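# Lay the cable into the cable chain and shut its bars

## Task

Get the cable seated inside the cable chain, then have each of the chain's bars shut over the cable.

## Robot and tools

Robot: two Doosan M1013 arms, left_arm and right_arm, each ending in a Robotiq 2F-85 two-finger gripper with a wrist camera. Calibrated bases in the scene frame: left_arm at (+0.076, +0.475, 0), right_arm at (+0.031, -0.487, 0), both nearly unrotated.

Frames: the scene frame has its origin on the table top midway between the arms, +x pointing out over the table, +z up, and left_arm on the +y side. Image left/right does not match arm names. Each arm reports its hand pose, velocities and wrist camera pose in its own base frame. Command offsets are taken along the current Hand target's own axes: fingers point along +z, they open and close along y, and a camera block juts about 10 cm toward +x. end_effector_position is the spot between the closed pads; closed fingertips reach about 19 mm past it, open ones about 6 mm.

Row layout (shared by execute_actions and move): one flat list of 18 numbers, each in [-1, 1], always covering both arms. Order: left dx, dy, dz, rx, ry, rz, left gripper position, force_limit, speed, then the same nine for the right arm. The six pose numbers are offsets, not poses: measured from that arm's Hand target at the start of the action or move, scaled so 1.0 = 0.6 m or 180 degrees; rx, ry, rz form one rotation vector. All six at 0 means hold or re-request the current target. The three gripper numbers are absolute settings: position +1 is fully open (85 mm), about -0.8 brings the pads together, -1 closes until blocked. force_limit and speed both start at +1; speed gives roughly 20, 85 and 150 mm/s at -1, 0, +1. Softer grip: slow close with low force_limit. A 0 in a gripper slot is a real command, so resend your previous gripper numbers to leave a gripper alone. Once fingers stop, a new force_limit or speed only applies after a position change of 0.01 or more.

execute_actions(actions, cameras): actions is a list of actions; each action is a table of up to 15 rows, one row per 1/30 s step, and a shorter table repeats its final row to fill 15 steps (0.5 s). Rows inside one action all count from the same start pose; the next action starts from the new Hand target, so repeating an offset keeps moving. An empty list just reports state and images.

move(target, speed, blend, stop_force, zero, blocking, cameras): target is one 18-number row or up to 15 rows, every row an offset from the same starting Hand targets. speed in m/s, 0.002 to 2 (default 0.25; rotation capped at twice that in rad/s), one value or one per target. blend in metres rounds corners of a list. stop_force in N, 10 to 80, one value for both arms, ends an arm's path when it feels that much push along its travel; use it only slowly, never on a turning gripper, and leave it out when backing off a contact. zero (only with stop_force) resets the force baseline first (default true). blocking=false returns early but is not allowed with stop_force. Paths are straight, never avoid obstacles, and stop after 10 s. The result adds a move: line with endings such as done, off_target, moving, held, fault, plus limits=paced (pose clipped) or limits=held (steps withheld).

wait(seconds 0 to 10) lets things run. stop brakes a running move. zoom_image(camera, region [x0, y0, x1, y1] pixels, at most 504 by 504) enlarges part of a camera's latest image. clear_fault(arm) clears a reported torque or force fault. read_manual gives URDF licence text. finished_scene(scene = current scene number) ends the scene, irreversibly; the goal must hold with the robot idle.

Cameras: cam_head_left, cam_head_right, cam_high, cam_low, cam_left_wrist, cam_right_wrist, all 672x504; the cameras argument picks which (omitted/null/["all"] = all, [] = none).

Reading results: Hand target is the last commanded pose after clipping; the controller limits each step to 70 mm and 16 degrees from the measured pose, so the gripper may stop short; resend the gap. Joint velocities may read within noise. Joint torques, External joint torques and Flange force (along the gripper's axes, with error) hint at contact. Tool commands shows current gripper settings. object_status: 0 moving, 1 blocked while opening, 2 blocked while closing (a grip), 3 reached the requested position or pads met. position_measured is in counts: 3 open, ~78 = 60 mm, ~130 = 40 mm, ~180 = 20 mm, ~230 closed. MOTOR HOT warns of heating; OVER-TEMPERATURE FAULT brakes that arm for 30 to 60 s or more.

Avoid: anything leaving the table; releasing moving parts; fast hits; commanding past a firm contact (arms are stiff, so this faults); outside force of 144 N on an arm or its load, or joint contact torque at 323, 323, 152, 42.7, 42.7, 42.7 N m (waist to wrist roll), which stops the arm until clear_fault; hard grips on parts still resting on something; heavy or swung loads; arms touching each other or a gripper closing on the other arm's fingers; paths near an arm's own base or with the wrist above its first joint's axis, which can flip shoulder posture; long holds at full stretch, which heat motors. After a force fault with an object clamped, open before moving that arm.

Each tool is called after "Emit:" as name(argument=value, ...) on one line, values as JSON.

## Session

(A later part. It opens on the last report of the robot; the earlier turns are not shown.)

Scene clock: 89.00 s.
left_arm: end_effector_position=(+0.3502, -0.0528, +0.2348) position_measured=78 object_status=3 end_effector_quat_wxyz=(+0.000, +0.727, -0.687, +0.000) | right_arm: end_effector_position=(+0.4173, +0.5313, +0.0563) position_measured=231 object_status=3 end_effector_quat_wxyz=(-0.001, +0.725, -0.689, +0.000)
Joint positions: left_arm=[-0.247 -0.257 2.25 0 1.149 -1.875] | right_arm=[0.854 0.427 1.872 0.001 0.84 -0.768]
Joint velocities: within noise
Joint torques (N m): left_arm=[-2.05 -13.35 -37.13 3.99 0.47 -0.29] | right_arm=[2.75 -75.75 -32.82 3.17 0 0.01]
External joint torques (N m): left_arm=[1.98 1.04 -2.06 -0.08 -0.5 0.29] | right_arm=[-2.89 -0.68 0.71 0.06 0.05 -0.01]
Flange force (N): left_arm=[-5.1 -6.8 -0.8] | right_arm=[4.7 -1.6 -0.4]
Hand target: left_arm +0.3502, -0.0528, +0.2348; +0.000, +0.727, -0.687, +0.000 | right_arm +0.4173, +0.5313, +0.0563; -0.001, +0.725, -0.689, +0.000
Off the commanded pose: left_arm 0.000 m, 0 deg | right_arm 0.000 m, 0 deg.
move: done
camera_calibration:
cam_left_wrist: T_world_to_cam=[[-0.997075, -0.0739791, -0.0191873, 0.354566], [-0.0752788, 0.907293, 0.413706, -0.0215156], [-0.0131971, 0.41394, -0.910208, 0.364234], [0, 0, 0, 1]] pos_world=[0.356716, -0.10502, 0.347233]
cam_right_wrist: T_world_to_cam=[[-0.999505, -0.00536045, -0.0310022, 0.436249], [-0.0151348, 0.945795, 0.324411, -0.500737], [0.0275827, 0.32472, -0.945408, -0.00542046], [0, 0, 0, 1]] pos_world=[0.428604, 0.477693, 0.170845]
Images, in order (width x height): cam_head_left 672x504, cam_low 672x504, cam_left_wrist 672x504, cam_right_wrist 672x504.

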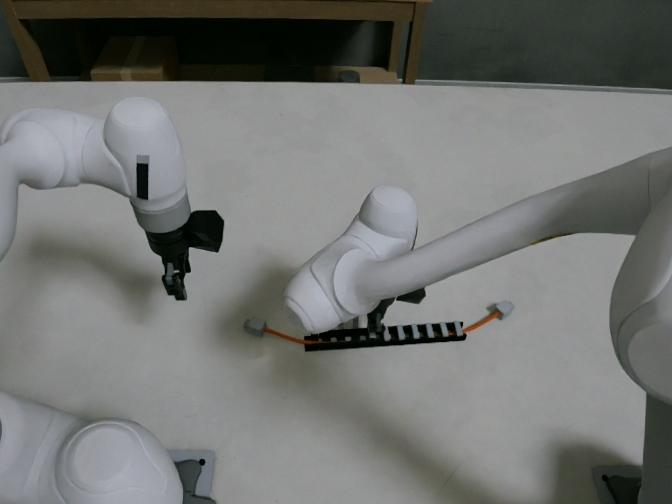

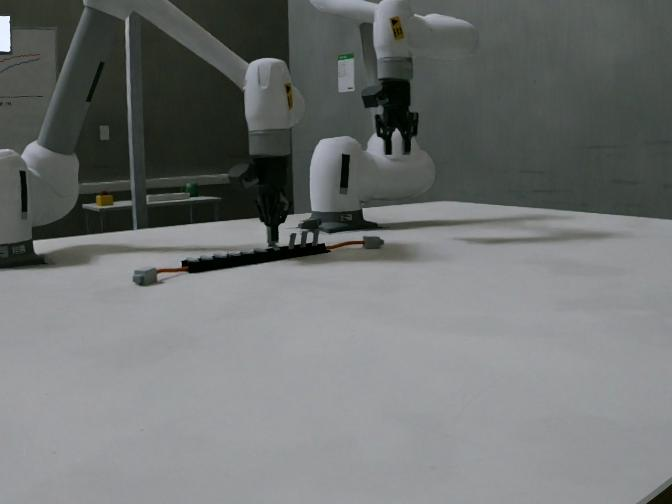

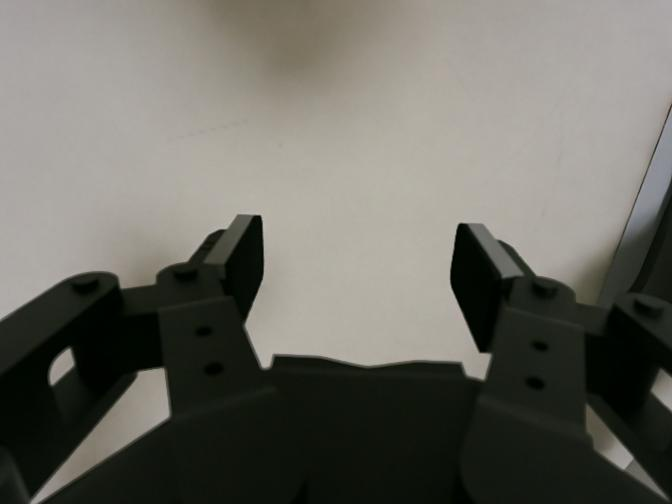

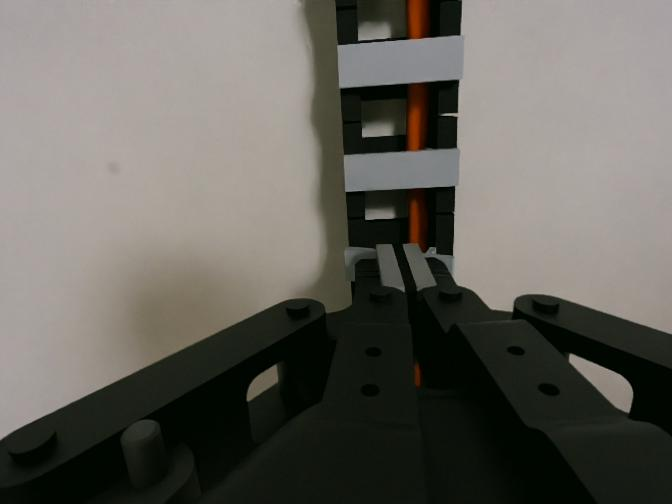

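Emit:
move(target=[0,0,0,0,0,0,0.4,0,-1,0,0,0.03,0,0,0,-1,0,-1], speed=0.008, stop_force=20, cameras=[])

Emit:
move(target=[[0,0,0,0,0,0,0.4,0,-1,0,0,-0.08,0,0,0,-1,0,-1],[0,0,0,0,0,0,0.4,0,-1,-0.0555,-0.13,-0.08,0,0,0,-1,0,-1],[0,0,0,0,0,0,0.4,0,-1,-0.0555,-0.13,-0.0172,0,0,0,-1,0,-1],[0,0,0,0,0,0,0.4,0,-1,-0.0555,0,-0.0172,0,0,0,-1,0,-1]], speed=[0.1,0.12,0.1,0.06], cameras=["cam_right_wrist","cam_low"])

Emit:
zoom_image(camera="cam_low", region=[200, 210, 380, 290])

Emit:
move(target=[0,0,0,0,0,0,0.4,0,-1,0,0,0.03,0,0,0,-1,0,-1], speed=0.008, stop_force=20, cameras=[])

Emit:
move(target=[[0,0,0,0,0,0,0.4,0,-1,0,0,-0.08,0,0,0,-1,0,-1],[0,0,0,0,0,0,0.4,0,-1,-0.0555,-0.13,-0.08,0,0,0,-1,0,-1],[0,0,0,0,0,0,0.4,0,-1,-0.0555,-0.13,-0.0172,0,0,0,-1,0,-1],[0,0,0,0,0,0,0.4,0,-1,-0.0555,0,-0.0172,0,0,0,-1,0,-1]], speed=[0.1,0.12,0.1,0.06], cameras=["cam_right_wrist","cam_low"])

Emit:
zoom_image(camera="cam_low", region=[200, 210, 380, 290])

Scene clock: 91.23 s.
left_arm: end_effector_position=(+0.3502, -0.0528, +0.2348) position_measured=78 object_status=3 end_effector_quat_wxyz=(+0.000, +0.727, -0.687, +0.000) | right_arm: end_effector_position=(+0.4173, +0.5314, +0.0459) position_measured=231 object_status=3 end_effector_quat_wxyz=(-0.001, +0.725, -0.689, +0.000)
Joint positions: left_arm=[-0.247 -0.257 2.25 0 1.149 -1.875] | right_arm=[0.854 0.439 1.878 0.001 0.823 -0.768]
Joint velocities: within noise
Joint torques (N m): left_arm=[-1.94 -13.33 -37.28 4.01 0.43 -0.31] | right_arm=[2.84 -51.08 -20.67 3.24 -2.2 -0.04]
External joint torques (N m): left_arm=[1.89 1.01 -1.95 -0.1 -0.47 0.31] | right_arm=[-2.99 -26.1 -11 -0.06 2.25 0.04]
Flange force (N): left_arm=[-5.0 -6.5 -0.8] | right_arm=[9.1 2.2 -39.9]
Hand target: left_arm +0.3502, -0.0528, +0.2348; +0.000, +0.727, -0.687, +0.000 | right_arm +0.4173, +0.5314, +0.0459; -0.001, +0.725, -0.689, +0.000 (not the last commanded pose)
Off the commanded pose: left_arm 0.000 m, 0 deg | right_arm 0.008 m, 0 deg.
move: contact (right_arm)
No camera images: "cameras" was empty.

Scene clock: 94.50 s.
left_arm: end_effector_position=(+0.3502, -0.0528, +0.2348) position_measured=78 object_status=3 end_effector_quat_wxyz=(+0.000, +0.727, -0.687, +0.000) | right_arm: end_effector_position=(+0.4157, +0.5646, +0.0563) position_measured=231 object_status=3 end_effector_quat_wxyz=(-0.001, +0.725, -0.689, +0.000)
Joint positions: left_arm=[-0.247 -0.257 2.25 0 1.149 -1.875] | right_arm=[0.887 0.46 1.819 0.001 0.861 -0.735]
Joint velocities: within noise
Joint torques (N m): left_arm=[-2.1 -13.22 -37.32 3.98 0.43 -0.33] | right_arm=[2.34 -79.23 -33.43 3.18 0.11 0]
External joint torques (N m): left_arm=[2.05 0.89 -1.91 -0.07 -0.46 0.33] | right_arm=[-2.44 -0.76 0.68 0.11 -0.06 0]
Flange force (N): left_arm=[-5.5 -6.4 -0.8] | right_arm=[4.2 -1.0 -0.3]
Hand target: left_arm +0.3502, -0.0528, +0.2348; +0.000, +0.727, -0.687, +0.000 | right_arm +0.4156, +0.5646, +0.0563; -0.001, +0.725, -0.689, +0.000
Off the commanded pose: left_arm 0.000 m, 0 deg | right_arm 0.000 m, 0 deg.
move: done
camera_calibration:
cam_right_wrist: T_world_to_cam=[[-0.999501, -0.005418, -0.0311328, 0.434778], [-0.0152351, 0.945754, 0.324527, -0.532212], [0.0276857, 0.324839, -0.945364, -0.0162994], [0, 0, 0, 1]] pos_world=[0.426903, 0.510992, 0.170844]
Images, in order (width x height): cam_low 672x504, cam_right_wrist 672x504.

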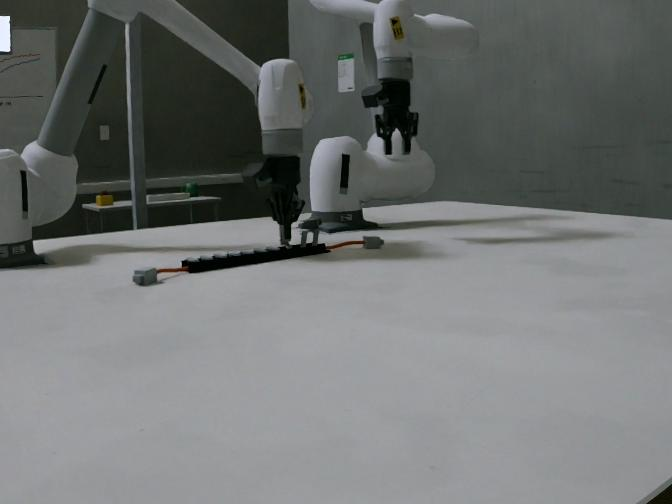

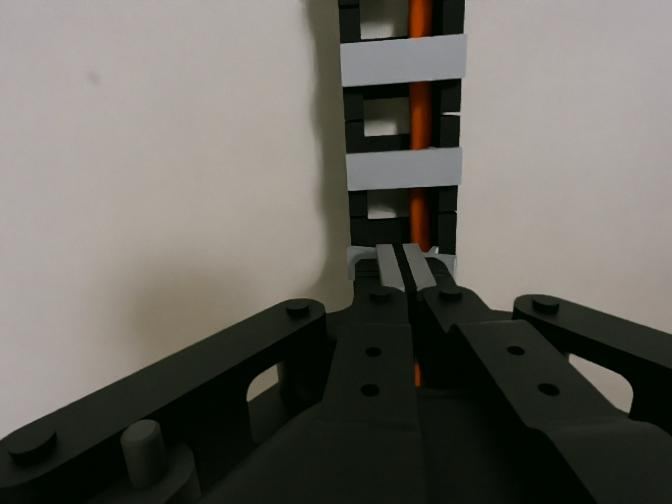

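Scaled by 2.800 from the camera's 672x504 image, which has a finer 960x720 frame.

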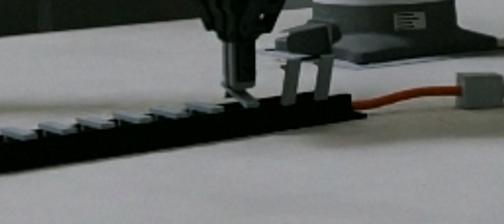

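Scene clock: 96.37 s.
left_arm: end_effector_position=(+0.3502, -0.0528, +0.2348) position_measured=78 object_status=3 end_effector_quat_wxyz=(+0.000, +0.727, -0.687, +0.000) | right_arm: end_effector_position=(+0.4157, +0.5647, +0.0460) position_measured=231 object_status=3 end_effector_quat_wxyz=(-0.001, +0.725, -0.689, +0.000)
Joint positions: left_arm=[-0.247 -0.257 2.25 0 1.149 -1.875] | right_arm=[0.887 0.471 1.825 0.001 0.843 -0.735]
Joint velocities: within noise
Joint torques (N m): left_arm=[-1.47 -13.7 -37.21 3.99 0.45 -0.3] | right_arm=[2.7 -53 -20.69 3.31 -2.28 0.03]
External joint torques (N m): left_arm=[1.44 1.37 -2.03 -0.08 -0.49 0.3] | right_arm=[-3.03 -27.65 -11.58 -0.08 2.33 -0.03]
Flange force (N): left_arm=[-3.6 -6.9 -0.5] | right_arm=[9.3 2.0 -40.7]
Hand target: left_arm +0.3502, -0.0528, +0.2348; +0.000, +0.727, -0.687, +0.000 | right_arm +0.4157, +0.5647, +0.0460; -0.001, +0.725, -0.689, +0.000 (not the last commanded pose)
Off the commanded pose: left_arm 0.000 m, 0 deg | right_arm 0.008 m, 0 deg.
move: contact (right_arm)
No camera images: "cameras" was empty.

Scene clock: 99.63 s.
left_arm: end_effector_position=(+0.3502, -0.0528, +0.2348) position_measured=78 object_status=3 end_effector_quat_wxyz=(+0.000, +0.727, -0.687, +0.000) | right_arm: end_effector_position=(+0.4140, +0.5980, +0.0564) position_measured=231 object_status=3 end_effector_quat_wxyz=(-0.001, +0.725, -0.689, +0.000)
Joint positions: left_arm=[-0.247 -0.257 2.25 0 1.149 -1.875] | right_arm=[0.918 0.493 1.764 0.001 0.883 -0.704]
Joint velocities: within noise
Joint torques (N m): left_arm=[-1.81 -13.1 -37.18 3.99 0.49 -0.36] | right_arm=[2.31 -83 -34.32 3.28 0.03 0.04]
External joint torques (N m): left_arm=[1.75 0.79 -2.04 -0.07 -0.53 0.36] | right_arm=[-2.27 -1.05 0.9 0.09 0.02 -0.04]
Flange force (N): left_arm=[-4.8 -6.2 -1.0] | right_arm=[4.6 -0.4 -0.6]
Hand target: left_arm +0.3502, -0.0528, +0.2348; +0.000, +0.727, -0.687, +0.000 | right_arm +0.4140, +0.5980, +0.0564; -0.001, +0.725, -0.689, +0.000
Off the commanded pose: left_arm 0.000 m, 0 deg | right_arm 0.000 m, 0 deg.
move: done
camera_calibration:
cam_right_wrist: T_world_to_cam=[[-0.999496, -0.00547173, -0.031258, 0.433307], [-0.0153291, 0.945723, 0.324611, -0.563689], [0.0277852, 0.324926, -0.945331, -0.0271655], [0, 0, 0, 1]] pos_world=[0.425203, 0.544292, 0.170843]
Images, in order (width x height): cam_low 672x504, cam_right_wrist 672x504.

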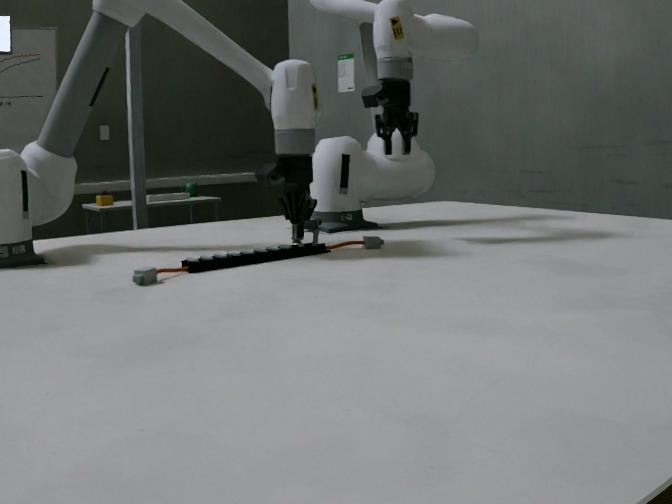

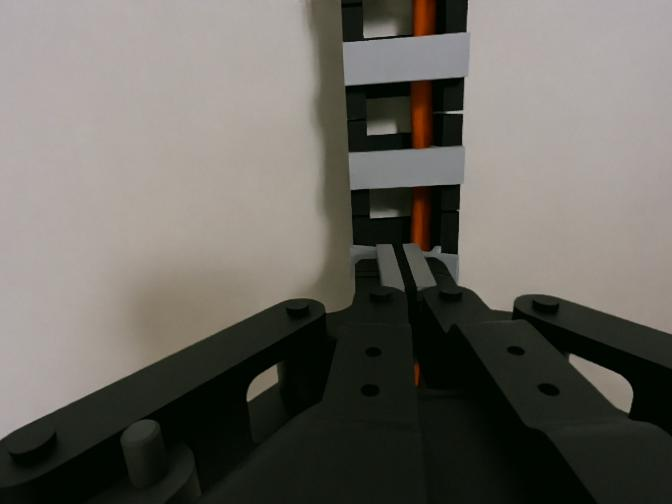

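Scaled by 2.800 from the camera's 672x504 image, which has a finer 960x720 frame.

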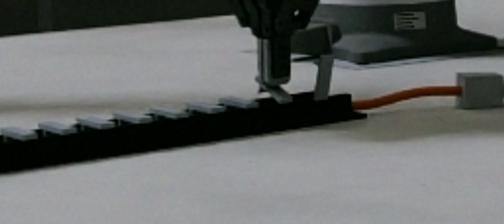

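Emit:
move(target=[0,0,0,0,0,0,0.4,0,-1,0,0,0.03,0,0,0,-1,0,-1], speed=0.008, stop_force=20, cameras=[])

Emit:
move(target=[[0,0,0,0,0,0,0.4,0,-1,0,0,-0.08,0,0,0,-1,0,-1],[0,0,0,0,0,0,0.4,0,-1,-0.0555,-0.13,-0.08,0,0,0,-1,0,-1],[0,0,0,0,0,0,0.4,0,-1,-0.0555,-0.13,-0.0172,0,0,0,-1,0,-1],[0,0,0,0,0,0,0.4,0,-1,-0.0555,0.003,-0.0172,0,0,0,-1,0,-1]], speed=[0.1,0.12,0.1,0.06], cameras=["cam_right_wrist","cam_low"])

Emit:
zoom_image(camera="cam_low", region=[200, 210, 380, 290])

Emit:
move(target=[0,0,0,0,0,0,0.4,0,-1,0,0,0.03,0,0,0,-1,0,-1], speed=0.008, stop_force=20, cameras=[])

Emit:
move(target=[[0,0,0,0,0,0,0.4,0,-1,0,0,-0.15,0,0,0,-1,0,-1],[0,0,0,0,0,0,0.4,0,-1,0,0,-0.3,0,0,0,-1,0,-1]], speed=0.15)

Emit:
zoom_image(camera="cam_low", region=[140, 220, 350, 290])

Emit:
zoom_image(camera="cam_head_left", region=[230, 290, 530, 370])

Emit:
zoom_image(camera="cam_right_wrist", region=[250, 0, 504, 300])

Scene clock: 101.80 s.
left_arm: end_effector_position=(+0.3502, -0.0528, +0.2348) position_measured=78 object_status=3 end_effector_quat_wxyz=(+0.000, +0.727, -0.687, +0.000) | right_arm: end_effector_position=(+0.4140, +0.5981, +0.0461) position_measured=231 object_status=3 end_effector_quat_wxyz=(-0.001, +0.725, -0.689, +0.000)
Joint positions: left_arm=[-0.247 -0.257 2.25 0 1.149 -1.875] | right_arm=[0.918 0.503 1.77 0.001 0.866 -0.704]
Joint velocities: within noise
Joint torques (N m): left_arm=[-1.99 -13.2 -37.29 4 0.47 -0.28] | right_arm=[2.81 -56.44 -21.11 3.41 -2.14 -0.01]
External joint torques (N m): left_arm=[1.79 0.95 -1.9 -0.1 -0.51 0.28] | right_arm=[-2.9 -27.92 -11.75 -0.1 2.19 0.01]
Flange force (N): left_arm=[-4.7 -6.3 -0.7] | right_arm=[8.9 1.8 -39.5]
Hand target: left_arm +0.3502, -0.0528, +0.2348; +0.000, +0.727, -0.687, +0.000 | right_arm +0.4140, +0.5981, +0.0461; -0.001, +0.725, -0.689, +0.000 (not the last commanded pose)
Off the commanded pose: left_arm 0.000 m, 0 deg | right_arm 0.008 m, 0 deg.
move: contact (right_arm)
No camera images: "cameras" was empty.

Scene clock: 105.10 s.
left_arm: end_effector_position=(+0.3502, -0.0528, +0.2348) position_measured=78 object_status=3 end_effector_quat_wxyz=(+0.000, +0.727, -0.687, +0.000) | right_arm: end_effector_position=(+0.4106, +0.6312, +0.0564) position_measured=231 object_status=3 end_effector_quat_wxyz=(-0.001, +0.725, -0.689, +0.000)
Joint positions: left_arm=[-0.247 -0.257 2.25 0 1.149 -1.875] | right_arm=[0.948 0.525 1.709 0 0.905 -0.673]
Joint velocities: within noise
Joint torques (N m): left_arm=[-2.09 -13.34 -37.08 4.03 0.49 -0.28] | right_arm=[2.71 -86.51 -34.58 3.38 -0.09 0.08]
External joint torques (N m): left_arm=[1.98 1.04 -2.17 -0.12 -0.53 0.28] | right_arm=[-2.84 -1.18 0.58 0.03 0.14 -0.08]
Flange force (N): left_arm=[-5.1 -7.0 -0.9] | right_arm=[4.6 -1.5 -1.1]
Hand target: left_arm +0.3502, -0.0528, +0.2348; +0.000, +0.727, -0.687, +0.000 | right_arm +0.4106, +0.6312, +0.0564; -0.001, +0.725, -0.689, +0.000
Off the commanded pose: left_arm 0.000 m, 0 deg | right_arm 0.000 m, 0 deg.
move: done
camera_calibration:
cam_right_wrist: T_world_to_cam=[[-0.999494, -0.00543566, -0.0313559, 0.430088], [-0.015333, 0.945652, 0.324819, -0.595163], [0.0278862, 0.325135, -0.945256, -0.0379405], [0, 0, 0, 1]] pos_world=[0.421802, 0.577491, 0.170943]
Images, in order (width x height): cam_low 672x504, cam_right_wrist 672x504.

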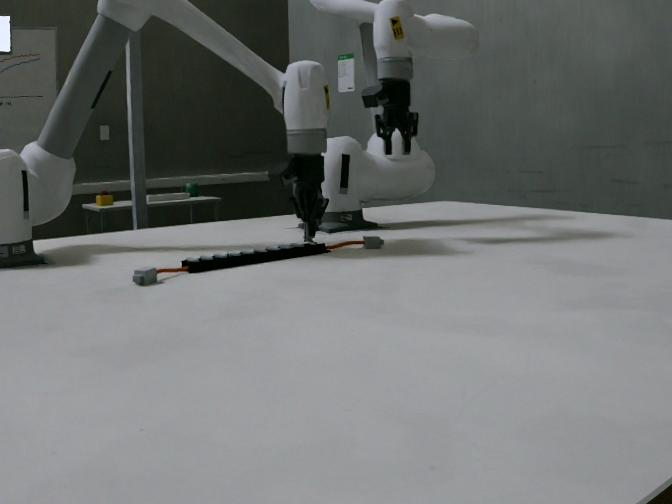

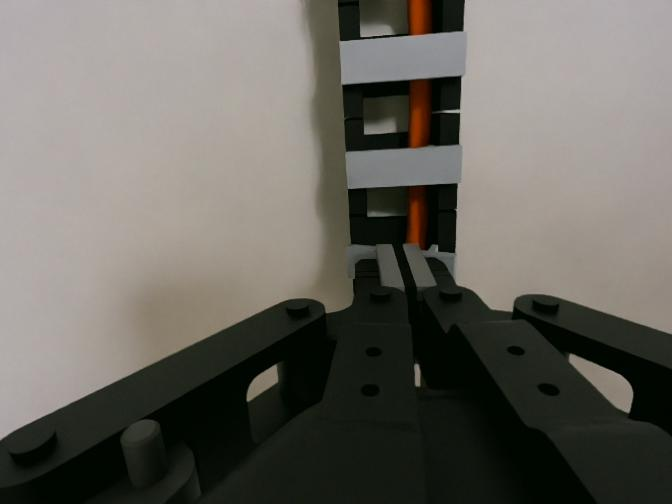

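Scaled by 2.800 from the camera's 672x504 image, which has a finer 960x720 frame.

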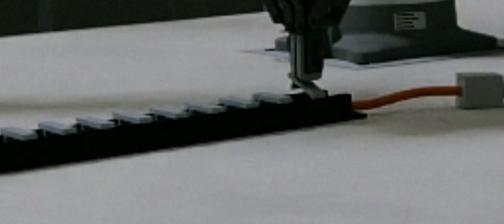

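Scene clock: 106.97 s.
left_arm: end_effector_position=(+0.3502, -0.0528, +0.2348) position_measured=78 object_status=3 end_effector_quat_wxyz=(+0.000, +0.727, -0.687, +0.000) | right_arm: end_effector_position=(+0.4106, +0.6313, +0.0462) position_measured=231 object_status=3 end_effector_quat_wxyz=(-0.001, +0.725, -0.689, +0.000)
Joint positions: left_arm=[-0.247 -0.257 2.25 0 1.149 -1.875] | right_arm=[0.948 0.536 1.714 0 0.889 -0.673]
Joint velocities: within noise
Joint torques (N m): left_arm=[-1.96 -13.64 -37.23 4.05 0.49 -0.31] | right_arm=[2.95 -61.99 -22.74 3.44 -1.86 0.02]
External joint torques (N m): left_arm=[1.89 1.32 -2.01 -0.13 -0.53 0.31] | right_arm=[-2.98 -26.19 -10.81 -0.06 1.91 -0.02]
Flange force (N): left_arm=[-4.8 -7.2 -0.5] | right_arm=[8.7 1.4 -35.5]
Hand target: left_arm +0.3502, -0.0528, +0.2348; +0.000, +0.727, -0.687, +0.000 | right_arm +0.4106, +0.6313, +0.0462; -0.001, +0.725, -0.689, +0.000 (not the last commanded pose)
Off the commanded pose: left_arm 0.000 m, 0 deg | right_arm 0.008 m, 0 deg.
move: contact (right_arm)
No camera images: "cameras" was empty.

Scene clock: 108.57 s.
left_arm: end_effector_position=(+0.3502, -0.0528, +0.2348) position_measured=78 object_status=3 end_effector_quat_wxyz=(+0.000, +0.727, -0.687, +0.000) | right_arm: end_effector_position=(+0.4103, +0.6308, +0.2261) position_measured=231 object_status=3 end_effector_quat_wxyz=(-0.001, +0.725, -0.689, +0.000)
Joint positions: left_arm=[-0.247 -0.257 2.25 0 1.149 -1.875] | right_arm=[0.948 0.387 1.574 0 1.179 -0.673]
Joint velocities: within noise
Joint torques (N m): left_arm=[-1.96 -13.39 -37.32 3.96 0.48 -0.33] | right_arm=[2.4 -79.64 -40.83 3.95 0.06 0.02]
External joint torques (N m): left_arm=[1.65 1.22 -1.9 -0.06 -0.52 0.33] | right_arm=[-2.53 -0.56 0.94 0.06 -0.01 -0.02]
Flange force (N): left_arm=[-4.3 -6.7 -0.4] | right_arm=[4.4 -1.0 0.6]
Hand target: left_arm +0.3502, -0.0528, +0.2348; +0.000, +0.727, -0.687, +0.000 | right_arm +0.4103, +0.6308, +0.2262; -0.001, +0.725, -0.689, +0.000
Off the commanded pose: left_arm 0.000 m, 0 deg | right_arm 0.000 m, 0 deg.
move: done
camera_calibration:
cam_left_wrist: T_world_to_cam=[[-0.997075, -0.0739791, -0.0191873, 0.354566], [-0.0752788, 0.907293, 0.413706, -0.0215156], [-0.0131971, 0.41394, -0.910208, 0.364234], [0, 0, 0, 1]] pos_world=[0.356716, -0.10502, 0.347233]
cam_right_wrist: T_world_to_cam=[[-0.999489, -0.00549324, -0.0314825, 0.435182], [-0.0154311, 0.945621, 0.324903, -0.649975], [0.0279857, 0.325223, -0.945223, 0.122471], [0, 0, 0, 1]] pos_world=[0.421502, 0.57719, 0.340642]

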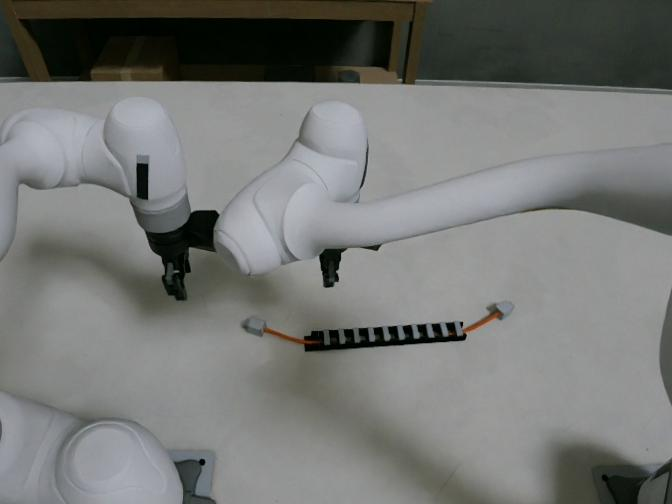

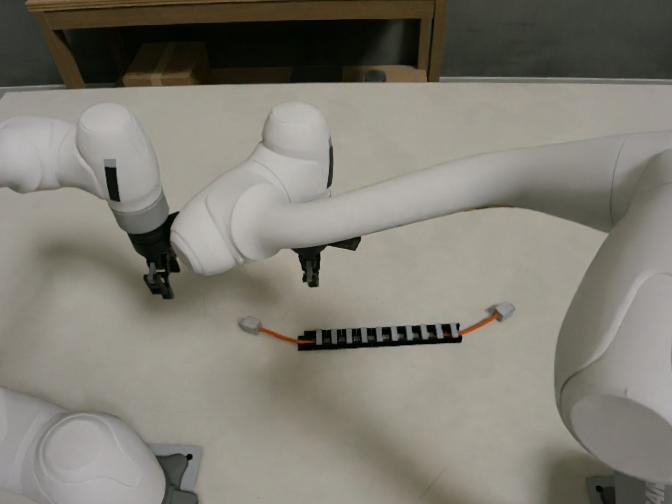

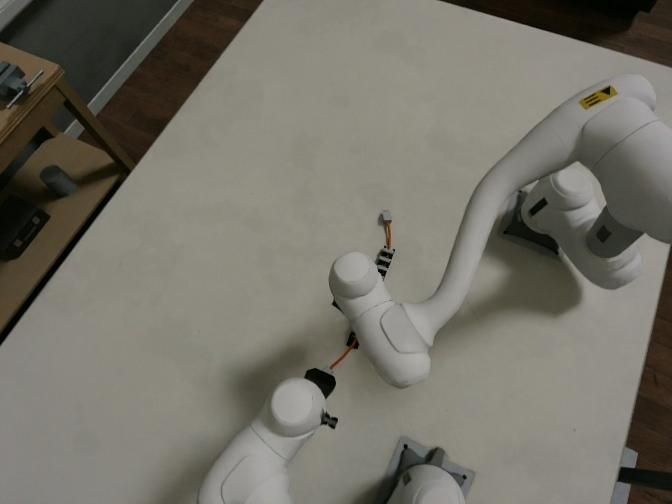

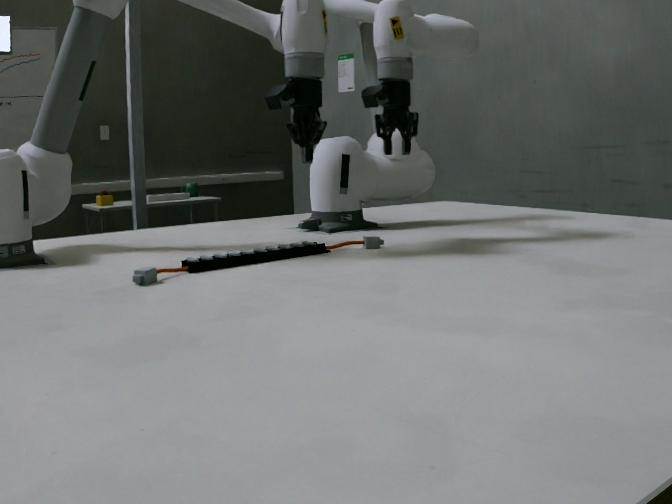

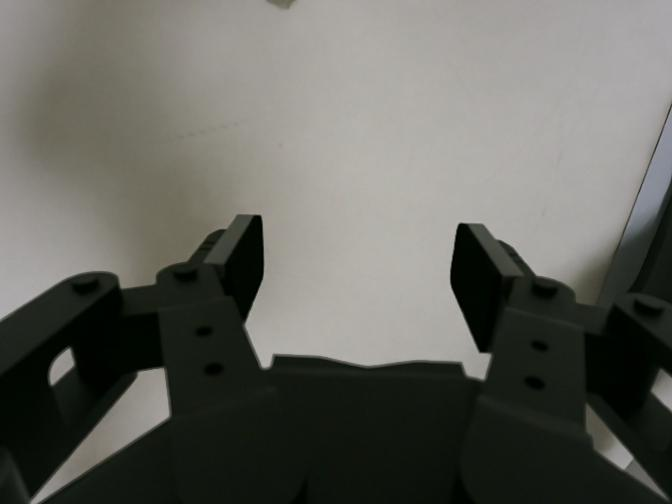

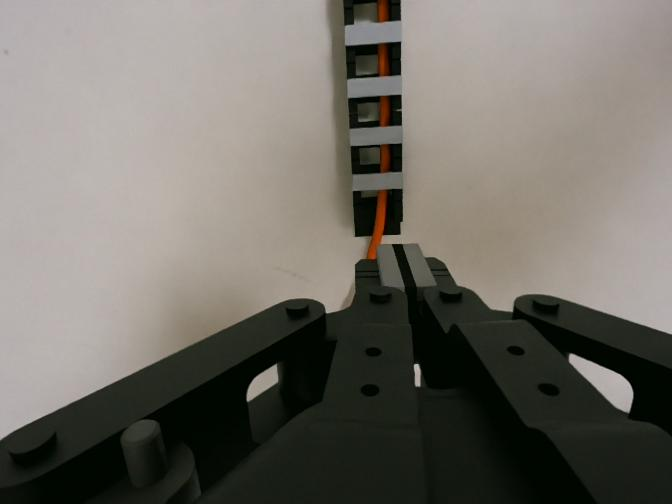

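Scaled by 2.400 from the camera's 672x504 image, which has a finer 960x720 frame.

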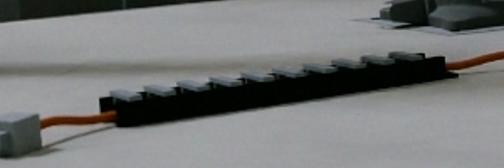

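Scaled by 1.680 from the camera's 672x504 image, which has a finer 960x720 frame.

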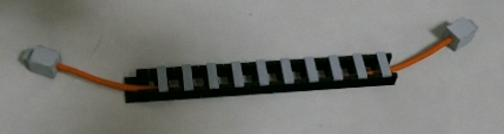

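Scaled by 1.680 from the camera's 672x504 image, which has a finer 960x720 frame.

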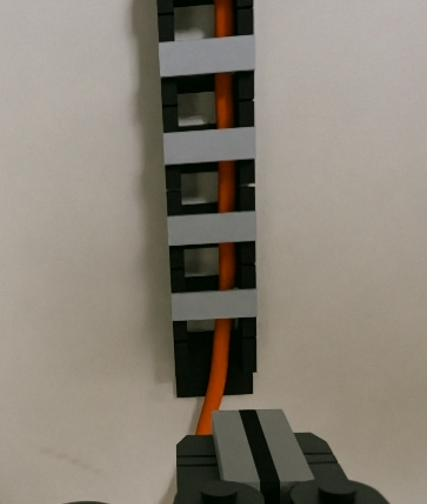

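Emit:
finished_scene(scene=1)

The scene is finished: the task was done.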